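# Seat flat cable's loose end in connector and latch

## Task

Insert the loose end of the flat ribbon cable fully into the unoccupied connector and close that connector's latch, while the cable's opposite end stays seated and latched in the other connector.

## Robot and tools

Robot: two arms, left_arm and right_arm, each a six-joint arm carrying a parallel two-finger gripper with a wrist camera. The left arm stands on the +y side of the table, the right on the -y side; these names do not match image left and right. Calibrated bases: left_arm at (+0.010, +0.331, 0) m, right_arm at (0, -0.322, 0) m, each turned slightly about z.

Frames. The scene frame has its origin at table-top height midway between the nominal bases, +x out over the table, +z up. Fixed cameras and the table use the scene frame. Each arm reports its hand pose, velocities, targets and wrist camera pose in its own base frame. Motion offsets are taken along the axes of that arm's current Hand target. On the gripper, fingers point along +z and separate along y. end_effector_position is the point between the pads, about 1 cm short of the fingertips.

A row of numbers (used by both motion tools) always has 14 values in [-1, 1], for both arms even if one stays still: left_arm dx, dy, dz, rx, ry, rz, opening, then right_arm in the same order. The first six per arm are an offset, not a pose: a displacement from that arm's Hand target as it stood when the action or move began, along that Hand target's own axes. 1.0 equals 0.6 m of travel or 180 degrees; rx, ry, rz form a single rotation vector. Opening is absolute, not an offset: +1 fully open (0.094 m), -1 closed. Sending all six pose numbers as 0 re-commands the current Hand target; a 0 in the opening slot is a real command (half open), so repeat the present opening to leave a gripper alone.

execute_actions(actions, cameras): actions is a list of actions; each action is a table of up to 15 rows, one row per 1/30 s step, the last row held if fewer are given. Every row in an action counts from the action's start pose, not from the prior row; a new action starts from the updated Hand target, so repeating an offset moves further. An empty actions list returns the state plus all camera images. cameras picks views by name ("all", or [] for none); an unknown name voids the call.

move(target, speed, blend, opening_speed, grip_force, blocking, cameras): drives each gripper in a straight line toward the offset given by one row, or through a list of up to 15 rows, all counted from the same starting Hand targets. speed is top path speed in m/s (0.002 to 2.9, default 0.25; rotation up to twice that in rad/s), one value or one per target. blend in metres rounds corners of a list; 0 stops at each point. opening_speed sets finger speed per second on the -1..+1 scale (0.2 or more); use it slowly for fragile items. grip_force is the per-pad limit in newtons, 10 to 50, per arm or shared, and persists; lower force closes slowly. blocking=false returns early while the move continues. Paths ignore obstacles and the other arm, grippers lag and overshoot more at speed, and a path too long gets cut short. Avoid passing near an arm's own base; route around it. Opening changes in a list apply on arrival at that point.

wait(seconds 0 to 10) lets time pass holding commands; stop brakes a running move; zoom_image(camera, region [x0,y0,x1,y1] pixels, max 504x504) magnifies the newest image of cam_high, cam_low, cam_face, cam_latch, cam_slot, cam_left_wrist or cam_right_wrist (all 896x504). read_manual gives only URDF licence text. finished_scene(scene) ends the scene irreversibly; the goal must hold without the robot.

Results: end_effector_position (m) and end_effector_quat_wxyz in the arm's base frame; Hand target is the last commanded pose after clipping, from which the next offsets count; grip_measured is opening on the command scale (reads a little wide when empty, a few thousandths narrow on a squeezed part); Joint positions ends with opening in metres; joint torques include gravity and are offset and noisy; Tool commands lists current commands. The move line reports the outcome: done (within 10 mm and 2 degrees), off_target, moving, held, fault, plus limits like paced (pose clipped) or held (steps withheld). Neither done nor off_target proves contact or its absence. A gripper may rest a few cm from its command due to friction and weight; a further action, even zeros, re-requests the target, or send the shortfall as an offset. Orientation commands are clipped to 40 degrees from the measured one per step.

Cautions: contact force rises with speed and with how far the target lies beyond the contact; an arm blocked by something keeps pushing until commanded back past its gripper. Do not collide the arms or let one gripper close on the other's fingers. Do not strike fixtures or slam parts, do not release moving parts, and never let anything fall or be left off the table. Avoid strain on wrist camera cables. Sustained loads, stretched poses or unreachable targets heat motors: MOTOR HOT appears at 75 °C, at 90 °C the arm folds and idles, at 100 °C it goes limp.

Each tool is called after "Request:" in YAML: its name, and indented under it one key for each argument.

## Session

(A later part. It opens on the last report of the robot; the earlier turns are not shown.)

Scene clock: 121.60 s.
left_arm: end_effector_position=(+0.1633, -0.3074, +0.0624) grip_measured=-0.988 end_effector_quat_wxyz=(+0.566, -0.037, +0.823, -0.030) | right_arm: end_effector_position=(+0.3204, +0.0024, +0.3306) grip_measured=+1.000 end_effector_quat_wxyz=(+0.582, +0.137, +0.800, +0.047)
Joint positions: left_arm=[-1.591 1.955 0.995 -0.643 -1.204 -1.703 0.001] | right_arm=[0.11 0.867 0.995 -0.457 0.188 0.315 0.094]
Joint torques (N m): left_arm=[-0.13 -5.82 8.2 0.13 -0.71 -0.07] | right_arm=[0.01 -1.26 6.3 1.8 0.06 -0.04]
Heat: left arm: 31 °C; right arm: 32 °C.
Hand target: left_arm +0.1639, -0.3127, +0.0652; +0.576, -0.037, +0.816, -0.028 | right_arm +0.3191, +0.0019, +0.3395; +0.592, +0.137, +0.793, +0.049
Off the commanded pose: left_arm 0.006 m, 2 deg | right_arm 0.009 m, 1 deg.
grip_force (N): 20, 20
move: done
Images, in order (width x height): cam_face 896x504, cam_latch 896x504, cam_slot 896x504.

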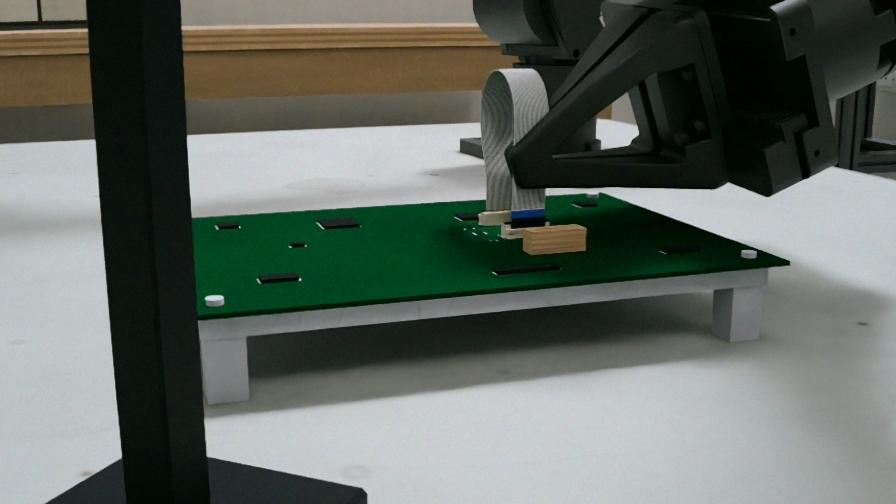

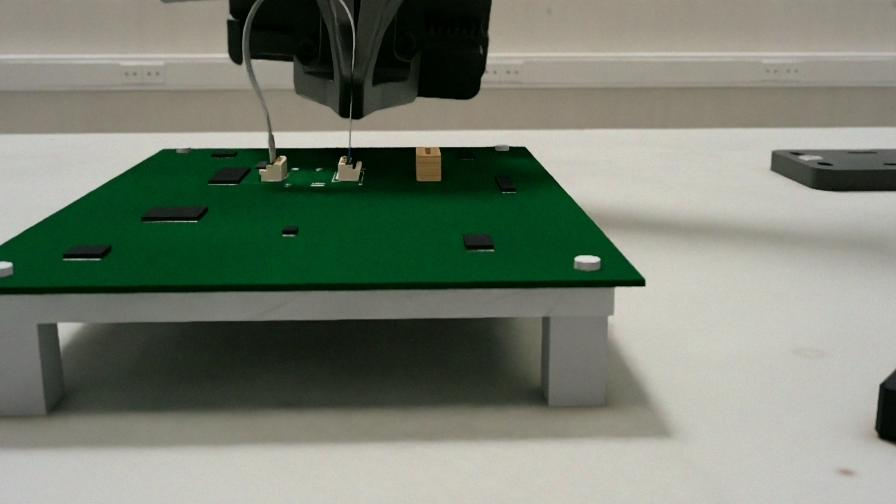

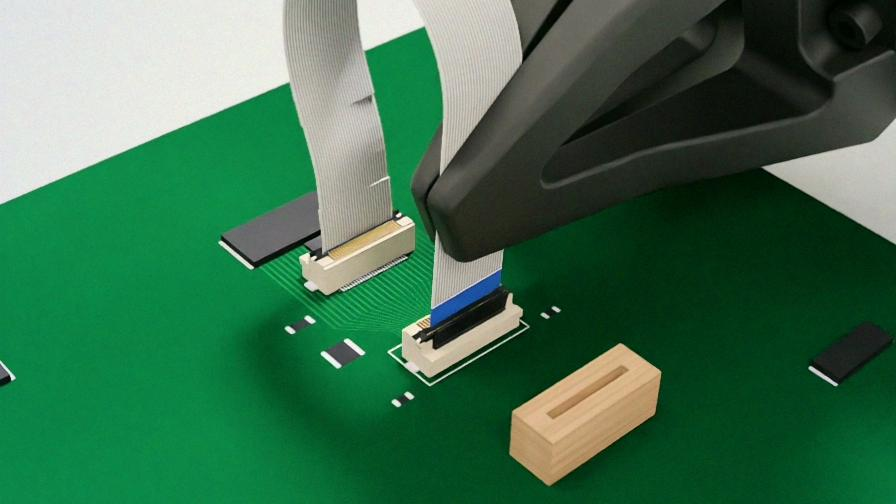

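Request:
move:
  target: [-0.0024,0.0031,0.0059,-0.0036,-0.0003,-0.0013,-1,0,0,0,0,0,0,1]
  speed: 0.03
  cameras: ["cam_latch","cam_face","cam_slot"]

Request:
zoom_image:
  camera: "cam_slot"
  region: [400, 270, 540, 390]

Request:
zoom_image:
  camera: "cam_latch"
  region: [325, 120, 385, 190]

Request:
zoom_image:
  camera: "cam_face"
  region: [470, 140, 600, 260]

Scene clock: 129.37 s.
left_arm: end_effector_position=(+0.1642, -0.3066, +0.0621) grip_measured=-0.988 end_effector_quat_wxyz=(+0.565, -0.038, +0.824, -0.028) | right_arm: end_effector_position=(+0.3204, +0.0024, +0.3306) grip_measured=+1.000 end_effector_quat_wxyz=(+0.582, +0.137, +0.800, +0.047)
Joint positions: left_arm=[-1.587 1.955 0.995 -0.645 -1.203 -1.704 0.001] | right_arm=[0.11 0.867 0.995 -0.457 0.188 0.315 0.094]
Joint torques (N m): left_arm=[0.61 -5.93 8.34 0.13 -0.74 -0.13] | right_arm=[-0.01 -1.26 6.31 1.8 0.06 -0.04]
Heat: left arm: 31 °C; right arm: 33 °C.
Hand target: left_arm +0.1676, -0.3108, +0.0652; +0.576, -0.042, +0.816, -0.025 | right_arm +0.3191, +0.0019, +0.3395; +0.592, +0.137, +0.793, +0.049
Off the commanded pose: left_arm 0.006 m, 2 deg | right_arm 0.009 m, 1 deg.
grip_force (N): 20, 20
move: done
Images, in order (width x height): cam_face 896x504, cam_latch 896x504, cam_slot 896x504.

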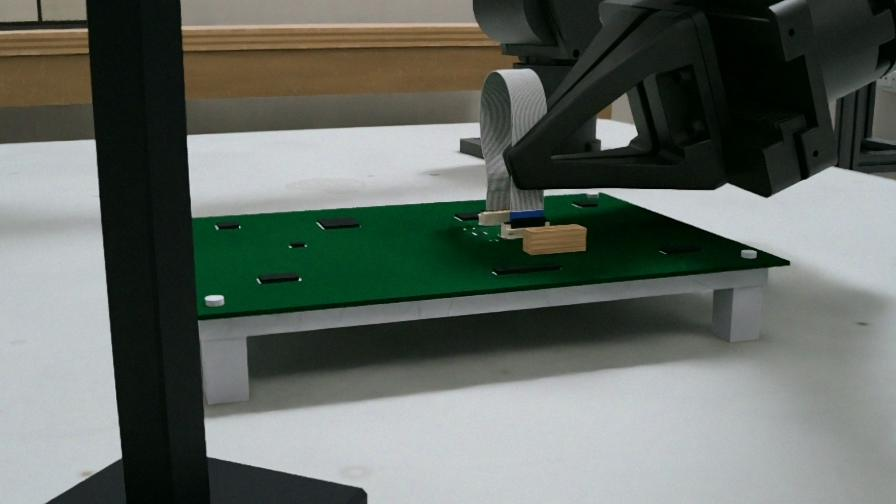

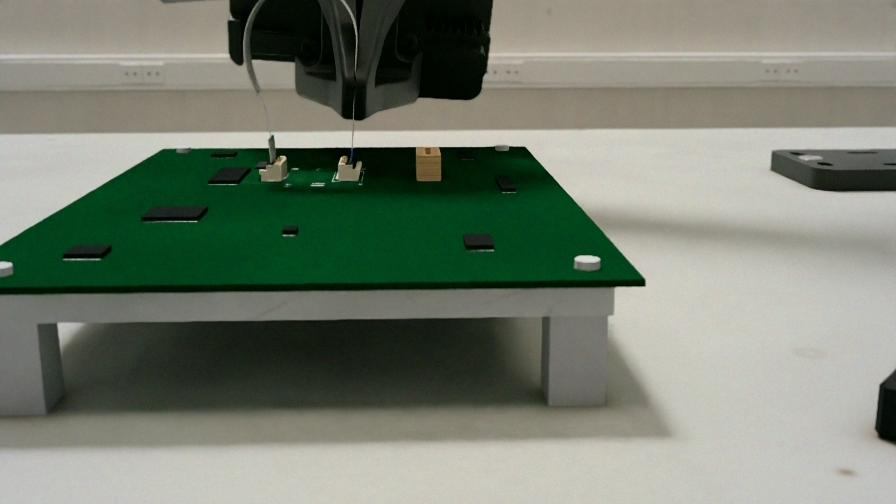

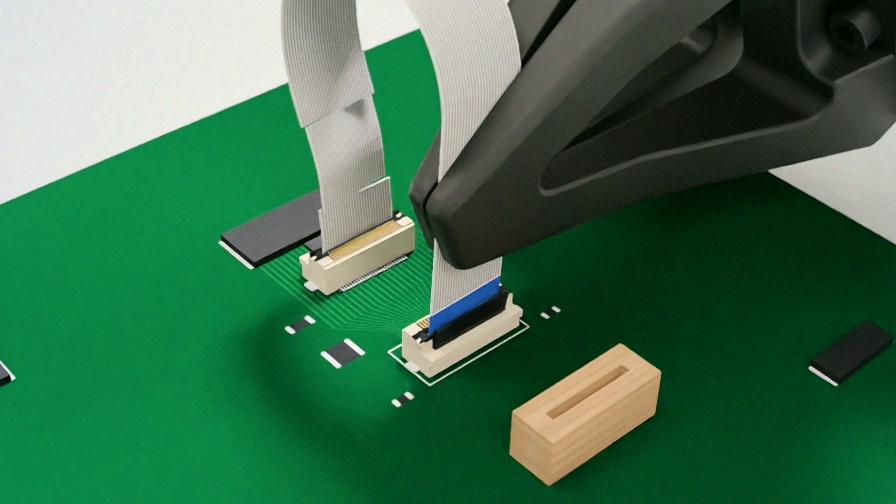

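Scaled by 3.600 from the camera's 896x504 image, which has a finer 1280x720 frame.

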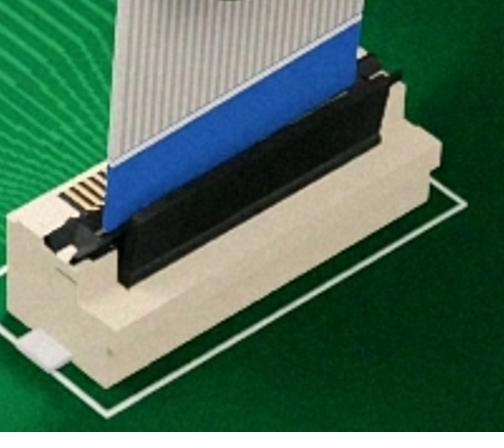

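Scaled by 7.200 from the camera's 896x504 image, which has a finer 1280x720 frame.

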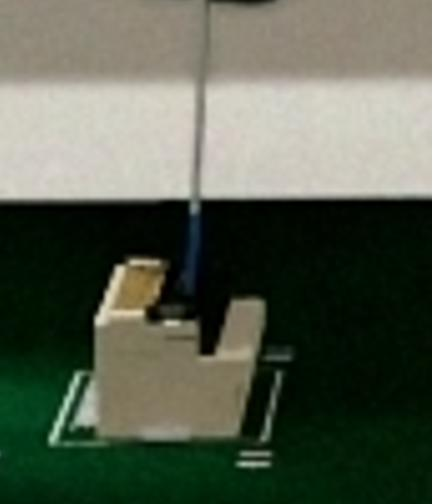

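Scaled by 3.877 from the camera's 896x504 image, which has a finer 1280x720 frame.

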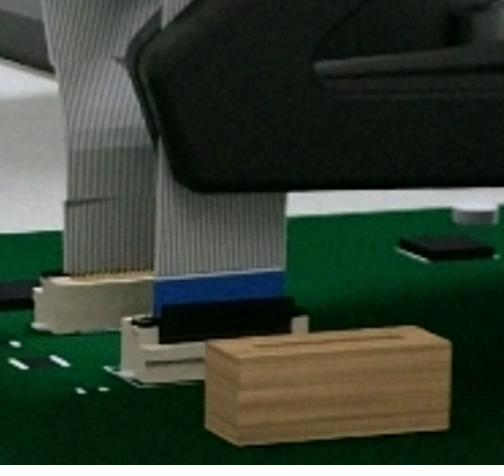

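Request:
move:
  target: [0.0043,0.0011,0.0025,-0.0014,0,-0.0096,-1,0,0,0,0,0,0,1]
  speed: 0.02
  cameras: ["cam_latch","cam_slot"]

Request:
zoom_image:
  camera: "cam_slot"
  region: [400, 270, 540, 390]

Request:
zoom_image:
  camera: "cam_latch"
  region: [325, 120, 385, 190]

Scene clock: 133.23 s.
left_arm: end_effector_position=(+0.1642, -0.3063, +0.0610) grip_measured=-0.988 end_effector_quat_wxyz=(+0.565, -0.052, +0.823, -0.037) | right_arm: end_effector_position=(+0.3204, +0.0024, +0.3306) grip_measured=+1.000 end_effector_quat_wxyz=(+0.582, +0.137, +0.800, +0.047)
Joint positions: left_arm=[-1.587 1.959 0.995 -0.646 -1.203 -1.74 0.001] | right_arm=[0.11 0.867 0.995 -0.457 0.188 0.315 0.094]
Joint torques (N m): left_arm=[0.81 -5.45 8.21 0.16 -0.71 -0.14] | right_arm=[0.01 -1.25 6.32 1.8 0.05 -0.04]
Heat: left arm: 31 °C; right arm: 33 °C.
Hand target: left_arm +0.1682, -0.3103, +0.0622; +0.576, -0.055, +0.815, -0.032 | right_arm +0.3191, +0.0019, +0.3395; +0.592, +0.137, +0.793, +0.049
Off the commanded pose: left_arm 0.006 m, 2 deg | right_arm 0.009 m, 1 deg.
grip_force (N): 20, 20
move: done
Images, in order (width x height): cam_latch 896x504, cam_slot 896x504.

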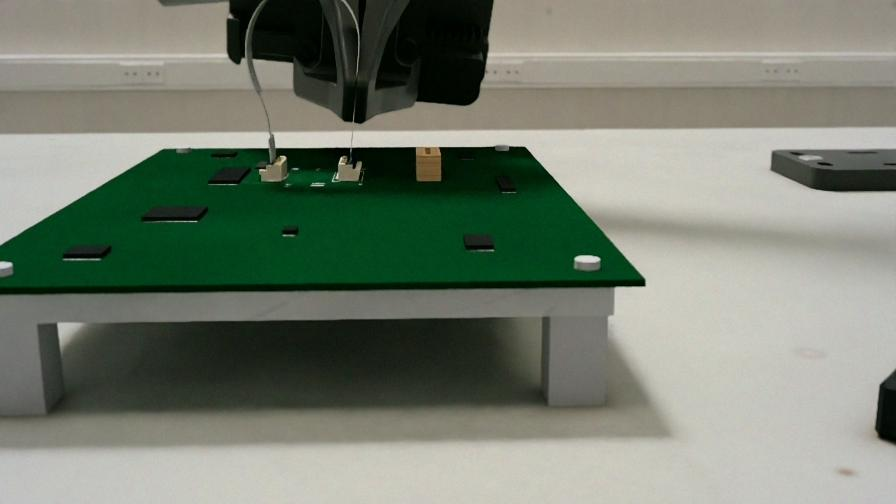

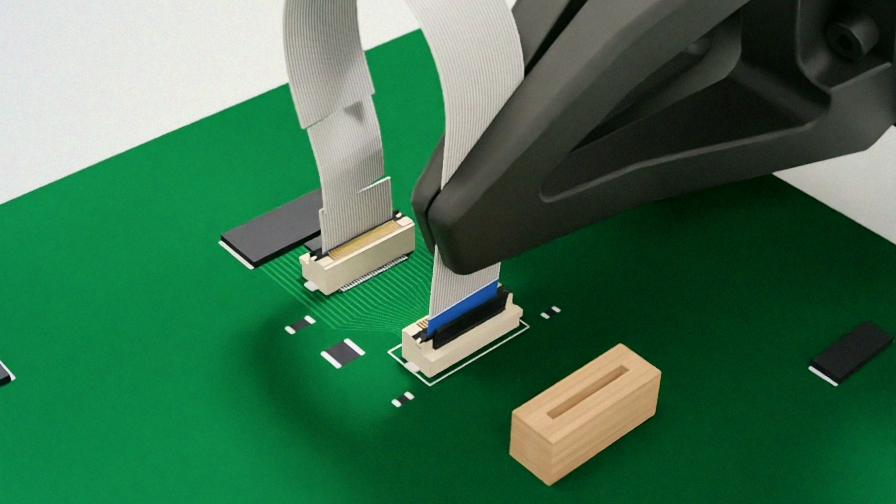

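Scaled by 3.600 from the camera's 896x504 image, which has a finer 1280x720 frame.

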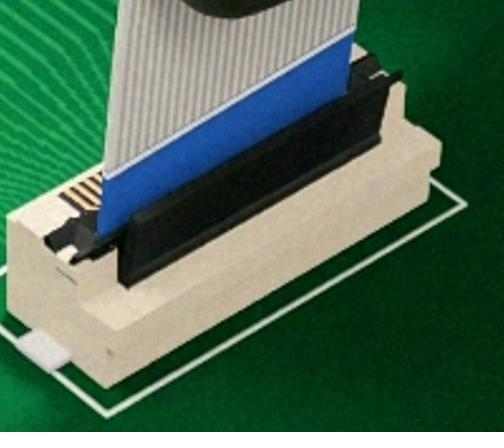

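Scaled by 7.200 from the camera's 896x504 image, which has a finer 1280x720 frame.

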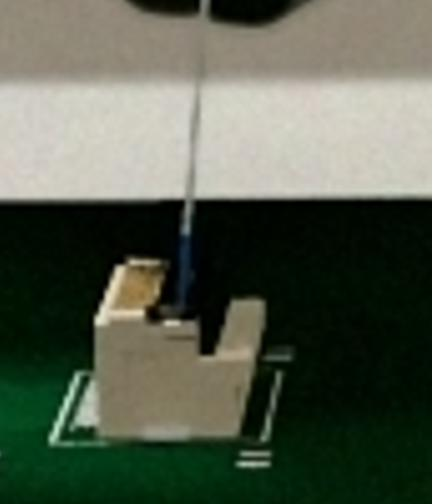

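Request:
move:
  target: [0.0057,0.0015,0.0033,-0.0019,0,0.0002,-1,0,0,0,0,0,0,1]
  speed: 0.02
  cameras: ["cam_latch","cam_slot"]

Request:
zoom_image:
  camera: "cam_slot"
  region: [400, 270, 540, 390]

Request:
zoom_image:
  camera: "cam_latch"
  region: [325, 120, 385, 190]

Scene clock: 135.50 s.
left_arm: end_effector_position=(+0.1646, -0.3095, +0.0606) grip_measured=-0.988 end_effector_quat_wxyz=(+0.567, -0.056, +0.821, -0.040) | right_arm: end_effector_position=(+0.3204, +0.0024, +0.3306) grip_measured=+1.000 end_effector_quat_wxyz=(+0.582, +0.137, +0.800, +0.047)
Joint positions: left_arm=[-1.587 1.972 1.008 -0.646 -1.209 -1.751 0.001] | right_arm=[0.11 0.867 0.995 -0.457 0.188 0.315 0.094]
Joint torques (N m): left_arm=[1.07 -5.46 7.24 0.13 -0.68 -0.08] | right_arm=[-0.01 -1.28 6.32 1.79 0.06 -0.04]
Heat: left arm: 31 °C; right arm: 33 °C.
Hand target: left_arm +0.1689, -0.3100, +0.0584; +0.576, -0.057, +0.815, -0.029 | right_arm +0.3191, +0.0019, +0.3395; +0.592, +0.137, +0.793, +0.049
Off the commanded pose: left_arm 0.005 m, 2 deg | right_arm 0.009 m, 1 deg.
grip_force (N): 20, 20
move: done
Images, in order (width x height): cam_latch 896x504, cam_slot 896x504.

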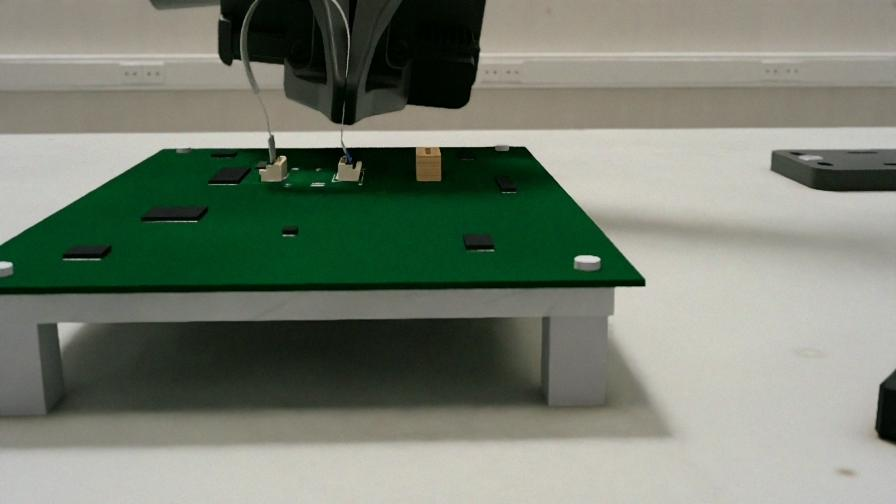

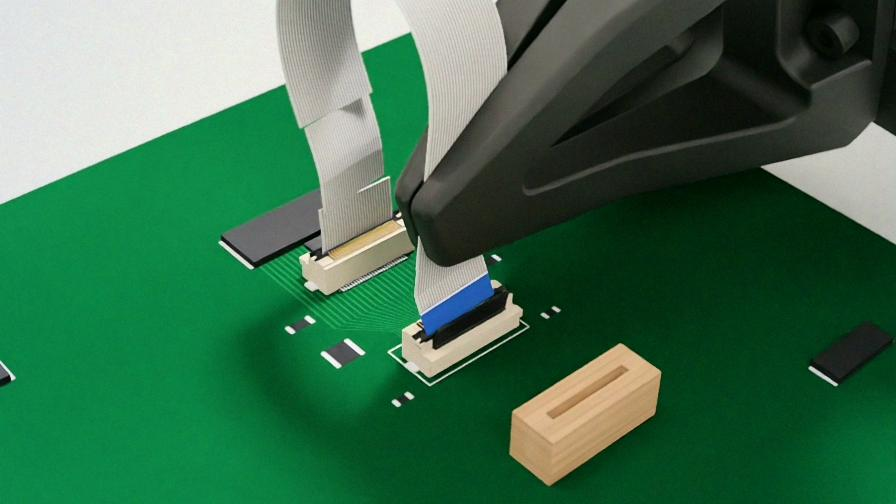

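Scaled by 3.600 from the camera's 896x504 image, which has a finer 1280x720 frame.

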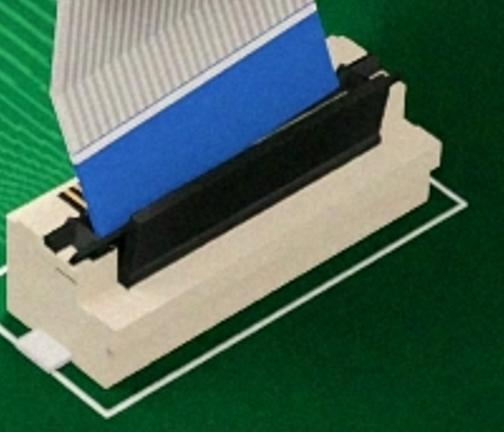

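Scaled by 7.200 from the camera's 896x504 image, which has a finer 1280x720 frame.

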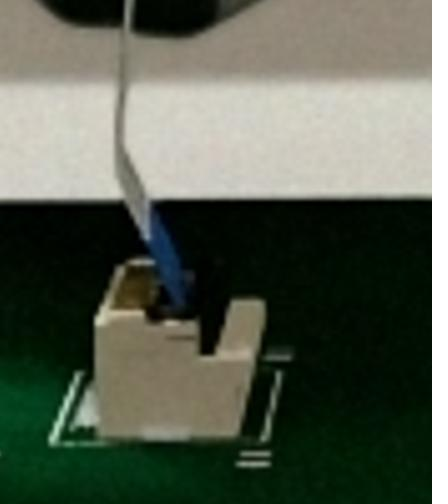

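Request:
move:
  target: [0.0068,0.012,0.0018,-0.0025,0.0003,0.0273,-1,0,0,0,0,0,0,1]
  speed: 0.02
  cameras: ["cam_latch","cam_slot"]

Request:
zoom_image:
  camera: "cam_latch"
  region: [325, 120, 385, 190]

Request:
zoom_image:
  camera: "cam_slot"
  region: [400, 270, 540, 390]

Scene clock: 143.33 s.
left_arm: end_effector_position=(+0.1646, -0.3094, +0.0605) grip_measured=-0.988 end_effector_quat_wxyz=(+0.568, -0.040, +0.822, -0.029) | right_arm: end_effector_position=(+0.3204, +0.0024, +0.3306) grip_measured=+1.000 end_effector_quat_wxyz=(+0.582, +0.137, +0.800, +0.047)
Joint positions: left_arm=[-1.587 1.973 1.008 -0.646 -1.209 -1.713 0.001] | right_arm=[0.11 0.867 0.995 -0.457 0.188 0.315 0.094]
Joint torques (N m): left_arm=[0.92 -5.01 5.55 0.06 -0.63 0.09] | right_arm=[0.01 -1.26 6.31 1.8 0.06 -0.04]
Heat: left arm: 31 °C; right arm: 33 °C.
Hand target: left_arm +0.1681, -0.3033, +0.0533; +0.576, -0.024, +0.817, -0.001 | right_arm +0.3191, +0.0019, +0.3395; +0.592, +0.137, +0.793, +0.049
Off the commanded pose: left_arm 0.010 m, 4 deg | right_arm 0.009 m, 1 deg.
grip_force (N): 20, 20
move: off_target (left_arm)
Images, in order (width x height): cam_latch 896x504, cam_slot 896x504.

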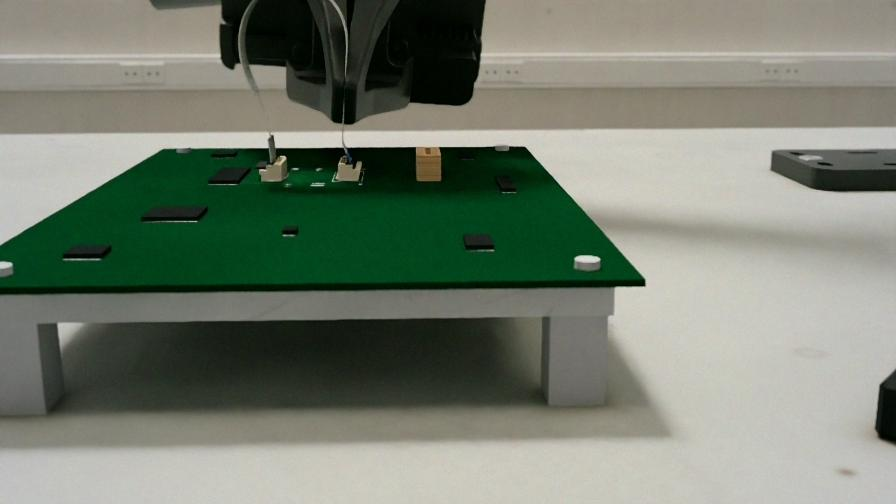

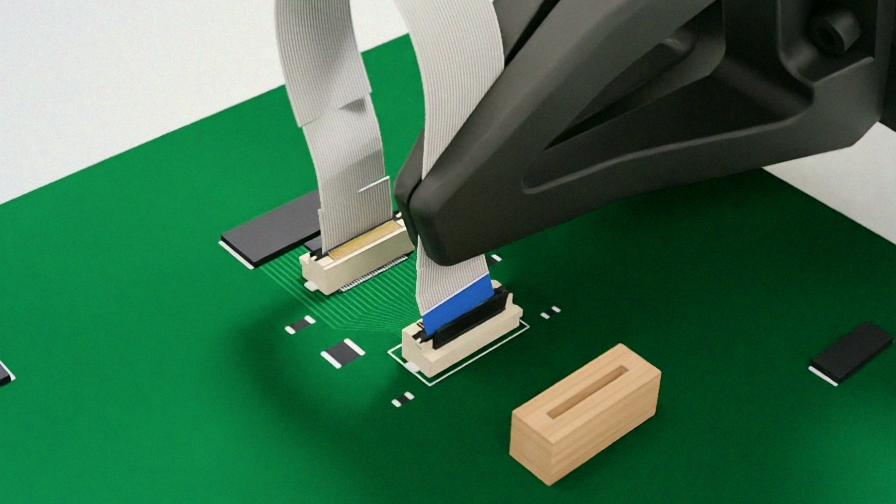

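Scaled by 7.200 from the camera's 896x504 image, which has a finer 1280x720 frame.

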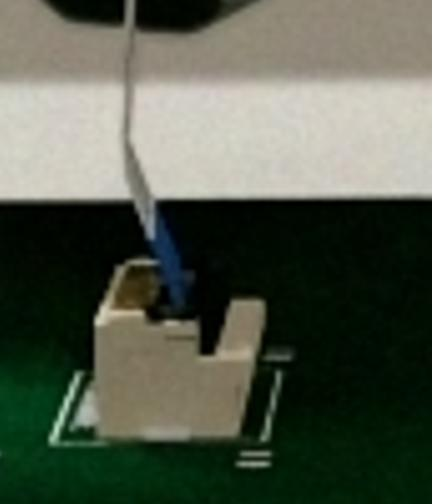

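Scaled by 3.600 from the camera's 896x504 image, which has a finer 1280x720 frame.

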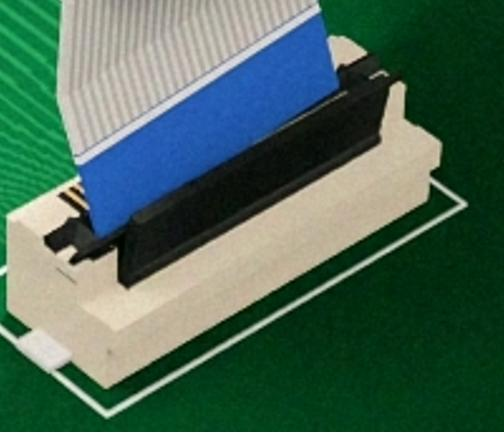

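Request:
move:
  target: [0.0032,0.0058,0.0008,-0.0012,0.0001,0.0035,-1,0,0,0,0,0,0,1]
  speed: 0.02
  cameras: ["cam_latch","cam_slot"]

Request:
zoom_image:
  camera: "cam_latch"
  region: [325, 120, 385, 190]

Request:
zoom_image:
  camera: "cam_slot"
  region: [400, 270, 540, 390]

Scene clock: 145.20 s.
left_arm: end_effector_position=(+0.1646, -0.3092, +0.0606) grip_measured=-0.988 end_effector_quat_wxyz=(+0.568, -0.039, +0.822, -0.028) | right_arm: end_effector_position=(+0.3204, +0.0024, +0.3306) grip_measured=+1.000 end_effector_quat_wxyz=(+0.582, +0.137, +0.800, +0.047)
Joint positions: left_arm=[-1.587 1.973 1.008 -0.647 -1.21 -1.711 0.001] | right_arm=[0.11 0.867 0.995 -0.457 0.188 0.315 0.094]
Joint torques (N m): left_arm=[0.64 -5.14 4.64 0.07 -0.62 0.03] | right_arm=[0.01 -1.26 6.31 1.79 0.06 -0.03]
Heat: left arm: 31 °C; right arm: 33 °C.
Hand target: left_arm +0.1679, -0.2998, +0.0512; +0.576, -0.021, +0.817, +0.003 | right_arm +0.3191, +0.0019, +0.3395; +0.592, +0.137, +0.793, +0.049
Off the commanded pose: left_arm 0.014 m, 4 deg | right_arm 0.009 m, 1 deg.
grip_force (N): 20, 20
move: off_target (left_arm)
Images, in order (width x height): cam_latch 896x504, cam_slot 896x504.

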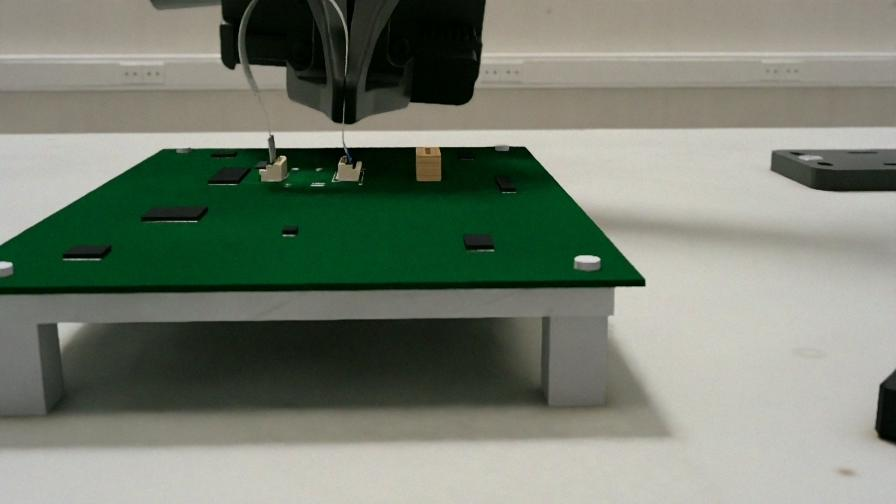

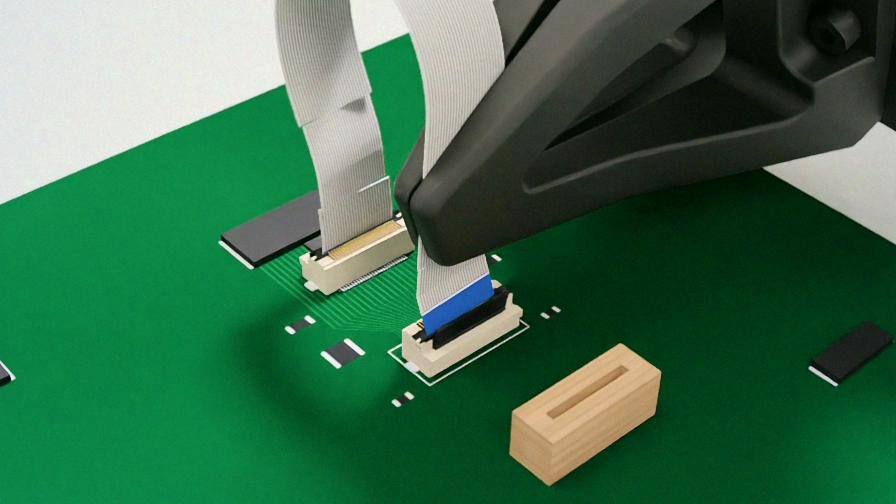

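Scaled by 7.200 from the camera's 896x504 image, which has a finer 1280x720 frame.

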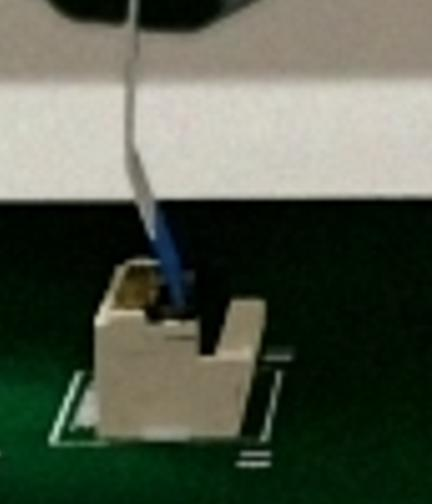

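Scaled by 3.600 from the camera's 896x504 image, which has a finer 1280x720 frame.

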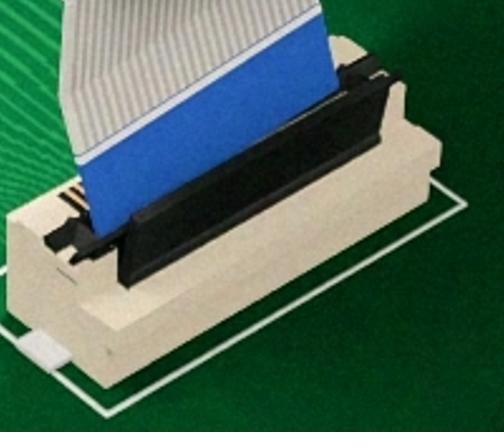

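Request:
move:
  target: [0.0022,0.0038,0.0006,-0.0008,0.0001,0.0023,-1,0,0,0,0,0,0,1]
  speed: 0.02
  cameras: ["cam_latch"]

Request:
zoom_image:
  camera: "cam_latch"
  region: [325, 120, 385, 190]

Scene clock: 146.87 s.
left_arm: end_effector_position=(+0.1645, -0.3087, +0.0607) grip_measured=-0.988 end_effector_quat_wxyz=(+0.568, -0.038, +0.822, -0.026) | right_arm: end_effector_position=(+0.3204, +0.0024, +0.3306) grip_measured=+1.000 end_effector_quat_wxyz=(+0.582, +0.137, +0.800, +0.047)
Joint positions: left_arm=[-1.588 1.973 1.008 -0.652 -1.21 -1.711 0.001] | right_arm=[0.11 0.867 0.995 -0.457 0.188 0.315 0.094]
Joint torques (N m): left_arm=[0.81 -5.15 4.1 0.06 -0.62 0.03] | right_arm=[-0.02 -1.28 6.32 1.8 0.06 -0.04]
Heat: left arm: 31 °C; right arm: 33 °C.
Hand target: left_arm +0.1676, -0.2976, +0.0498; +0.576, -0.018, +0.818, +0.007 | right_arm +0.3191, +0.0019, +0.3395; +0.592, +0.137, +0.793, +0.049
Off the commanded pose: left_arm 0.016 m, 4 deg | right_arm 0.009 m, 1 deg.
grip_force (N): 20, 20
move: off_target (left_arm)
Images, in order (width x height): cam_latch 896x504.

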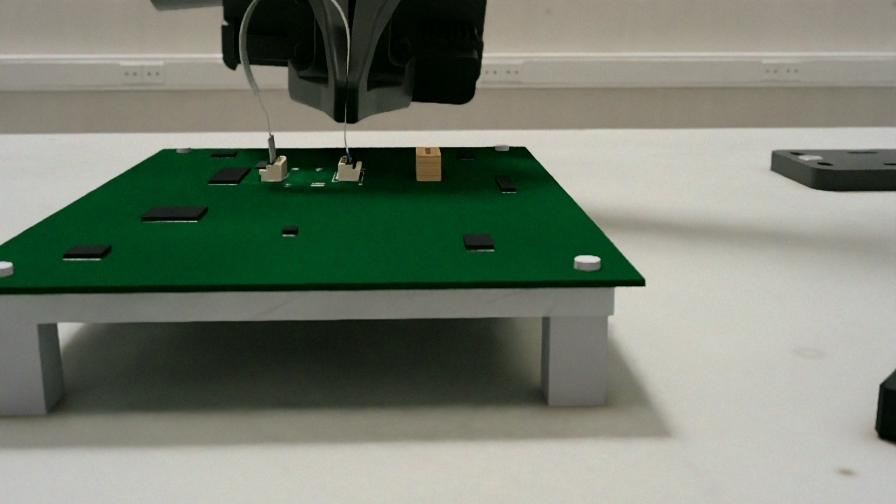

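Scaled by 7.200 from the camera's 896x504 image, which has a finer 1280x720 frame.

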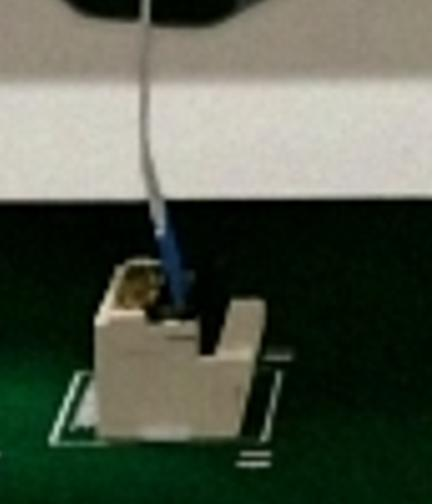

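Request:
move:
  target: [-0.0002,0.0023,0.0001,-0.0011,-0.0003,0.003,-1,0,0,0,0,0,0,1]
  speed: 0.02
  cameras: ["cam_latch"]

Request:
zoom_image:
  camera: "cam_latch"
  region: [325, 120, 385, 190]

Scene clock: 149.47 s.
left_arm: end_effector_position=(+0.1643, -0.3050, +0.0602) grip_measured=-0.988 end_effector_quat_wxyz=(+0.570, -0.028, +0.821, -0.013) | right_arm: end_effector_position=(+0.3204, +0.0024, +0.3306) grip_measured=+1.000 end_effector_quat_wxyz=(+0.582, +0.137, +0.800, +0.047)
Joint positions: left_arm=[-1.589 1.977 1.008 -0.68 -1.213 -1.711 0.001] | right_arm=[0.11 0.867 0.995 -0.457 0.188 0.315 0.094]
Joint torques (N m): left_arm=[0.83 -5.31 3.97 0.14 -0.59 0.02] | right_arm=[-0.01 -1.28 6.32 1.79 0.05 -0.04]
Heat: left arm: 30 °C; right arm: 33 °C.
Hand target: left_arm +0.1676, -0.2963, +0.0499; +0.576, -0.015, +0.817, +0.011 | right_arm +0.3191, +0.0019, +0.3395; +0.592, +0.137, +0.793, +0.049
Off the commanded pose: left_arm 0.014 m, 3 deg | right_arm 0.009 m, 1 deg.
grip_force (N): 20, 20
move: off_target (left_arm)
Images, in order (width x height): cam_latch 896x504.

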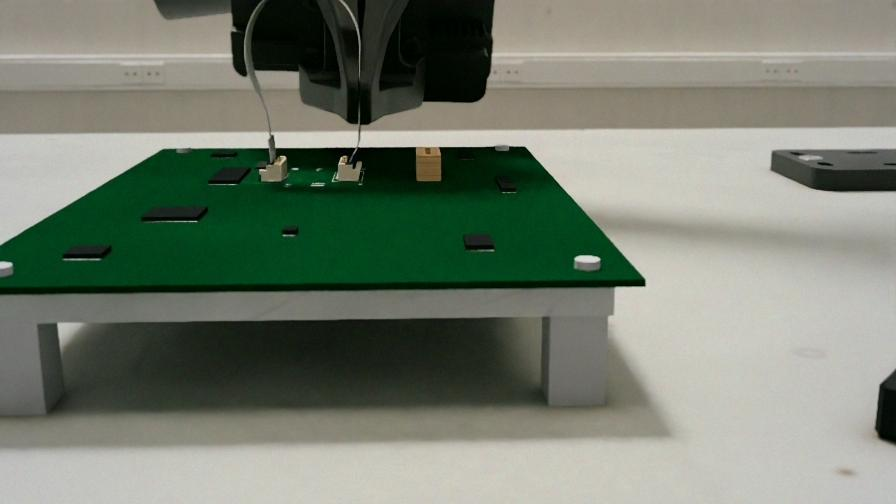

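Scaled by 7.200 from the camera's 896x504 image, which has a finer 1280x720 frame.

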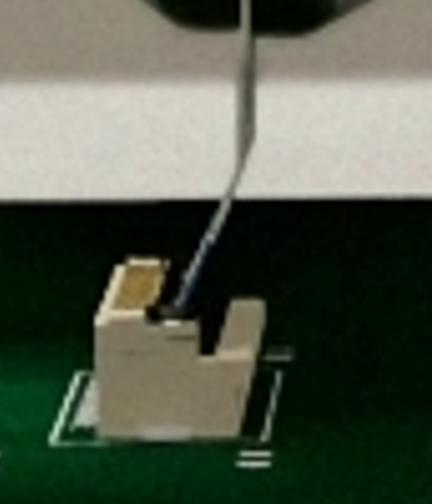

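Request:
move:
  target: [0.0009,-0.0104,-0.0005,0.005,0.0014,-0.0135,-1,0,0,0,0,0,0,1]
  speed: 0.02
  cameras: ["cam_latch"]

Request:
zoom_image:
  camera: "cam_latch"
  region: [325, 120, 385, 190]

Scene clock: 153.63 s.
left_arm: end_effector_position=(+0.1643, -0.3090, +0.0606) grip_measured=-0.988 end_effector_quat_wxyz=(+0.571, -0.035, +0.820, -0.025) | right_arm: end_effector_position=(+0.3204, +0.0024, +0.3306) grip_measured=+1.000 end_effector_quat_wxyz=(+0.582, +0.137, +0.800, +0.047)
Joint positions: left_arm=[-1.59 1.977 1.008 -0.651 -1.217 -1.711 0.001] | right_arm=[0.11 0.867 0.995 -0.457 0.188 0.315 0.094]
Joint torques (N m): left_arm=[0.96 -5.15 4.23 0.32 -0.53 -0.05] | right_arm=[0.02 -1.28 6.3 1.8 0.05 -0.04]
Heat: left arm: 30 °C; right arm: 33 °C.
Hand target: left_arm +0.1675, -0.3025, +0.0496; +0.574, -0.028, +0.818, -0.008 | right_arm +0.3191, +0.0019, +0.3395; +0.592, +0.137, +0.793, +0.049
Off the commanded pose: left_arm 0.013 m, 2 deg | right_arm 0.009 m, 1 deg.
grip_force (N): 20, 20
move: off_target (left_arm)
Images, in order (width x height): cam_latch 896x504.

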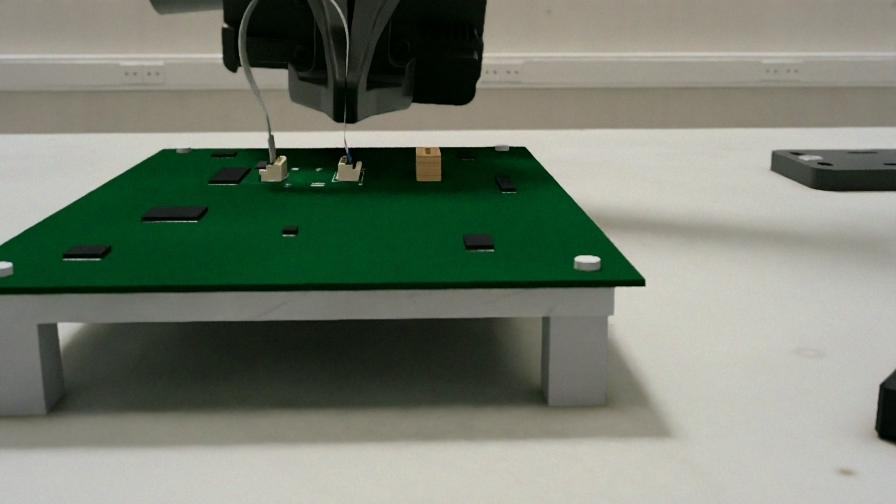

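Scaled by 7.200 from the camera's 896x504 image, which has a finer 1280x720 frame.

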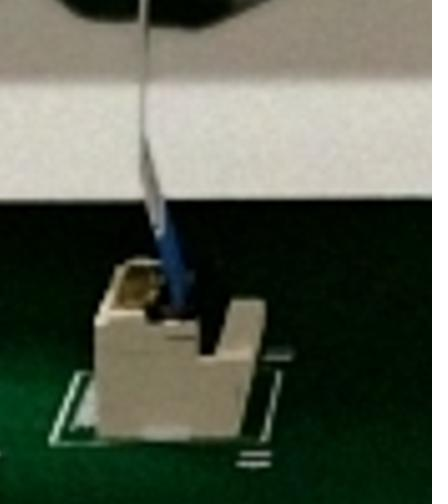

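Request:
move:
  target: [0,0,0,0,0,0.02,-1,0,0,0,0,0,0,1]
  speed: 0.02
  cameras: ["cam_latch"]

Request:
zoom_image:
  camera: "cam_latch"
  region: [325, 120, 385, 190]

Scene clock: 159.10 s.
left_arm: end_effector_position=(+0.1643, -0.3093, +0.0606) grip_measured=-0.988 end_effector_quat_wxyz=(+0.572, -0.014, +0.820, -0.011) | right_arm: end_effector_position=(+0.3204, +0.0024, +0.3306) grip_measured=+1.000 end_effector_quat_wxyz=(+0.582, +0.137, +0.800, +0.047)
Joint positions: left_arm=[-1.59 1.977 1.008 -0.648 -1.217 -1.658 0.001] | right_arm=[0.11 0.867 0.995 -0.457 0.188 0.315 0.094]
Joint torques (N m): left_arm=[0.95 -5.26 4.22 0.32 -0.57 0.05] | right_arm=[-0.01 -1.26 6.3 1.8 0.06 -0.03]
Heat: left arm: 30 °C; right arm: 33 °C.
Hand target: left_arm +0.1675, -0.3025, +0.0495; +0.574, -0.003, +0.819, +0.010 | right_arm +0.3191, +0.0019, +0.3395; +0.592, +0.137, +0.793, +0.049
Off the commanded pose: left_arm 0.013 m, 3 deg | right_arm 0.009 m, 1 deg.
grip_force (N): 20, 20
move: off_target (left_arm)
Images, in order (width x height): cam_latch 896x504.

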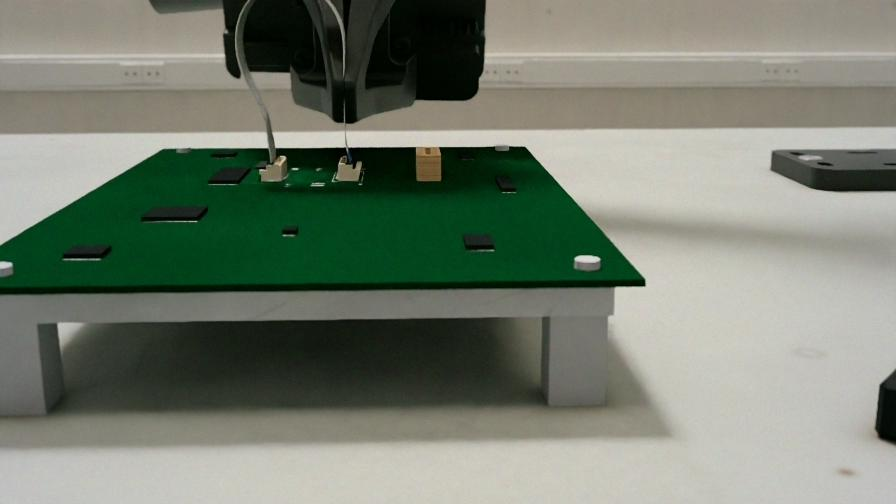

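Scaled by 7.200 from the camera's 896x504 image, which has a finer 1280x720 frame.

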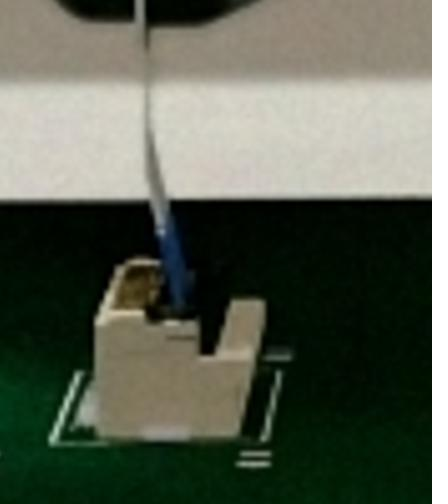

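Request:
move:
  target: [0.0061,0.0019,0.0022,-0.0012,-0.0002,0.0035,-1,0,0,0,0,0,0,1]
  speed: 0.03
  cameras: ["cam_latch","cam_slot"]

Request:
zoom_image:
  camera: "cam_latch"
  region: [325, 120, 385, 190]

Request:
zoom_image:
  camera: "cam_slot"
  region: [400, 270, 540, 390]

Scene clock: 166.07 s.
left_arm: end_effector_position=(+0.1643, -0.3111, +0.0595) grip_measured=-0.988 end_effector_quat_wxyz=(+0.575, -0.015, +0.818, -0.014) | right_arm: end_effector_position=(+0.3204, +0.0024, +0.3306) grip_measured=+1.000 end_effector_quat_wxyz=(+0.582, +0.137, +0.800, +0.047)
Joint positions: left_arm=[-1.592 1.985 1.008 -0.633 -1.225 -1.657 0.001] | right_arm=[0.11 0.867 0.995 -0.457 0.188 0.315 0.094]
Joint torques (N m): left_arm=[1.09 -5.08 4.01 0.2 -0.45 0.08] | right_arm=[-0.01 -1.25 6.32 1.79 0.06 -0.04]
Heat: left arm: 30 °C; right arm: 34 °C.
Hand target: left_arm +0.1675, -0.3013, +0.0457; +0.574, +0.001, +0.818, +0.015 | right_arm +0.3191, +0.0019, +0.3395; +0.592, +0.137, +0.793, +0.049
Off the commanded pose: left_arm 0.017 m, 4 deg | right_arm 0.009 m, 1 deg.
grip_force (N): 20, 20
move: off_target (left_arm)
Images, in order (width x height): cam_latch 896x504, cam_slot 896x504.

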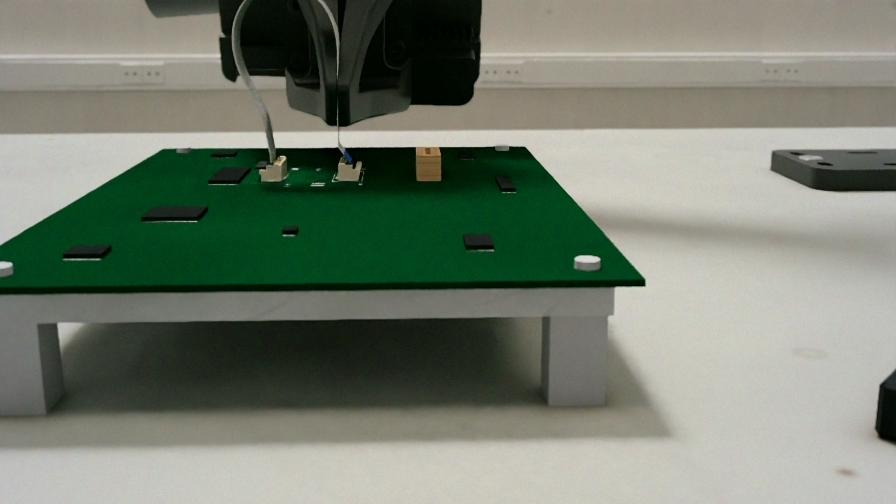

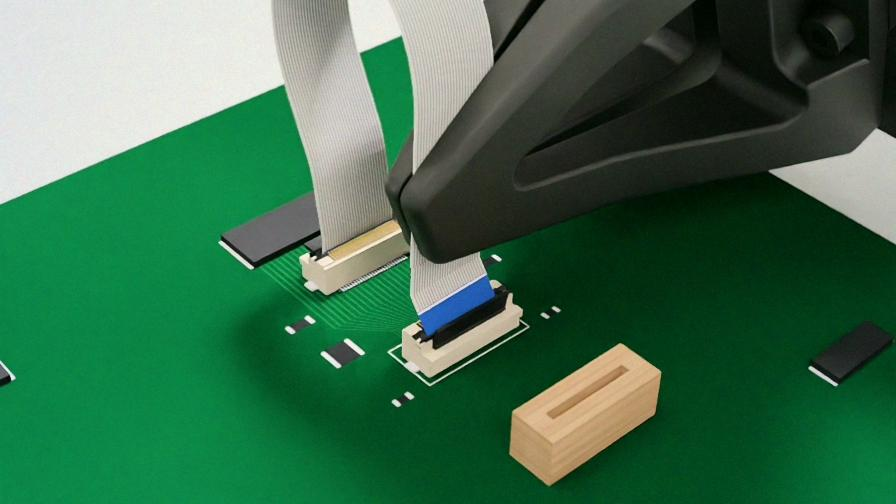

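Scaled by 7.200 from the camera's 896x504 image, which has a finer 1280x720 frame.

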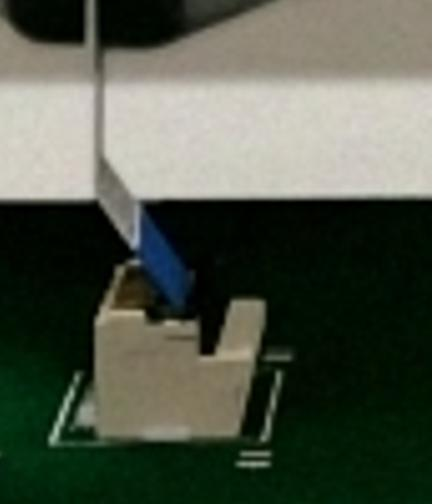

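Scaled by 3.600 from the camera's 896x504 image, which has a finer 1280x720 frame.

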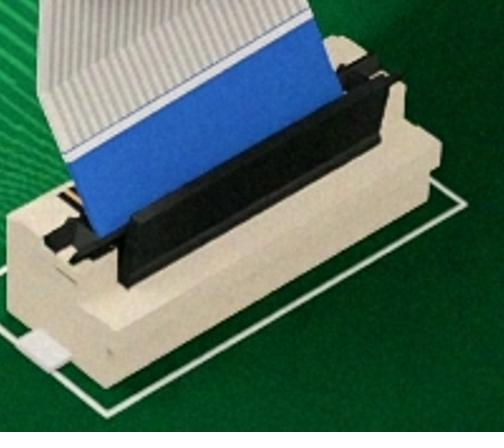

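Request:
move:
  target: [0.0027,0.0048,0.0007,-0.001,0.0001,0.0029,-1,0,0,0,0,0,0,1]
  speed: 0.02
  cameras: ["cam_latch"]

Request:
zoom_image:
  camera: "cam_latch"
  region: [325, 120, 385, 190]

Scene clock: 168.50 s.
left_arm: end_effector_position=(+0.1643, -0.3112, +0.0594) grip_measured=-0.988 end_effector_quat_wxyz=(+0.575, -0.015, +0.818, -0.015) | right_arm: end_effector_position=(+0.3204, +0.0024, +0.3306) grip_measured=+1.000 end_effector_quat_wxyz=(+0.582, +0.137, +0.800, +0.047)
Joint positions: left_arm=[-1.592 1.986 1.008 -0.633 -1.225 -1.657 0.001] | right_arm=[0.11 0.867 0.995 -0.457 0.188 0.315 0.094]
Joint torques (N m): left_arm=[0.99 -5.2 3.22 0.21 -0.44 0.06] | right_arm=[-0.01 -1.26 6.32 1.8 0.05 -0.04]
Heat: left arm: 30 °C; right arm: 34 °C.
Hand target: left_arm +0.1673, -0.2983, +0.0440; +0.574, +0.004, +0.818, +0.019 | right_arm +0.3191, +0.0019, +0.3395; +0.592, +0.137, +0.793, +0.049
Off the commanded pose: left_arm 0.020 m, 4 deg | right_arm 0.009 m, 1 deg.
grip_force (N): 20, 20
move: off_target (left_arm)
Images, in order (width x height): cam_latch 896x504.

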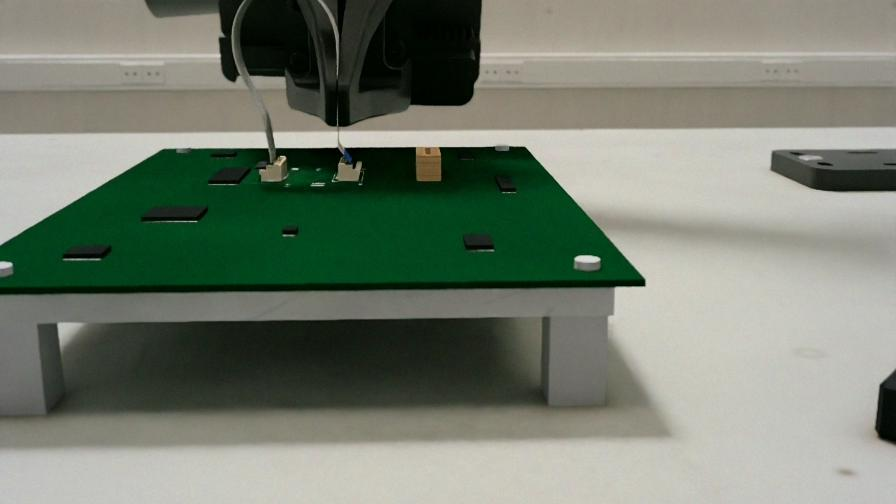

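Scaled by 7.200 from the camera's 896x504 image, which has a finer 1280x720 frame.

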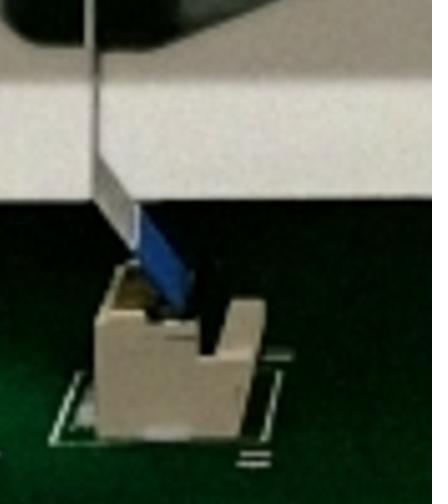

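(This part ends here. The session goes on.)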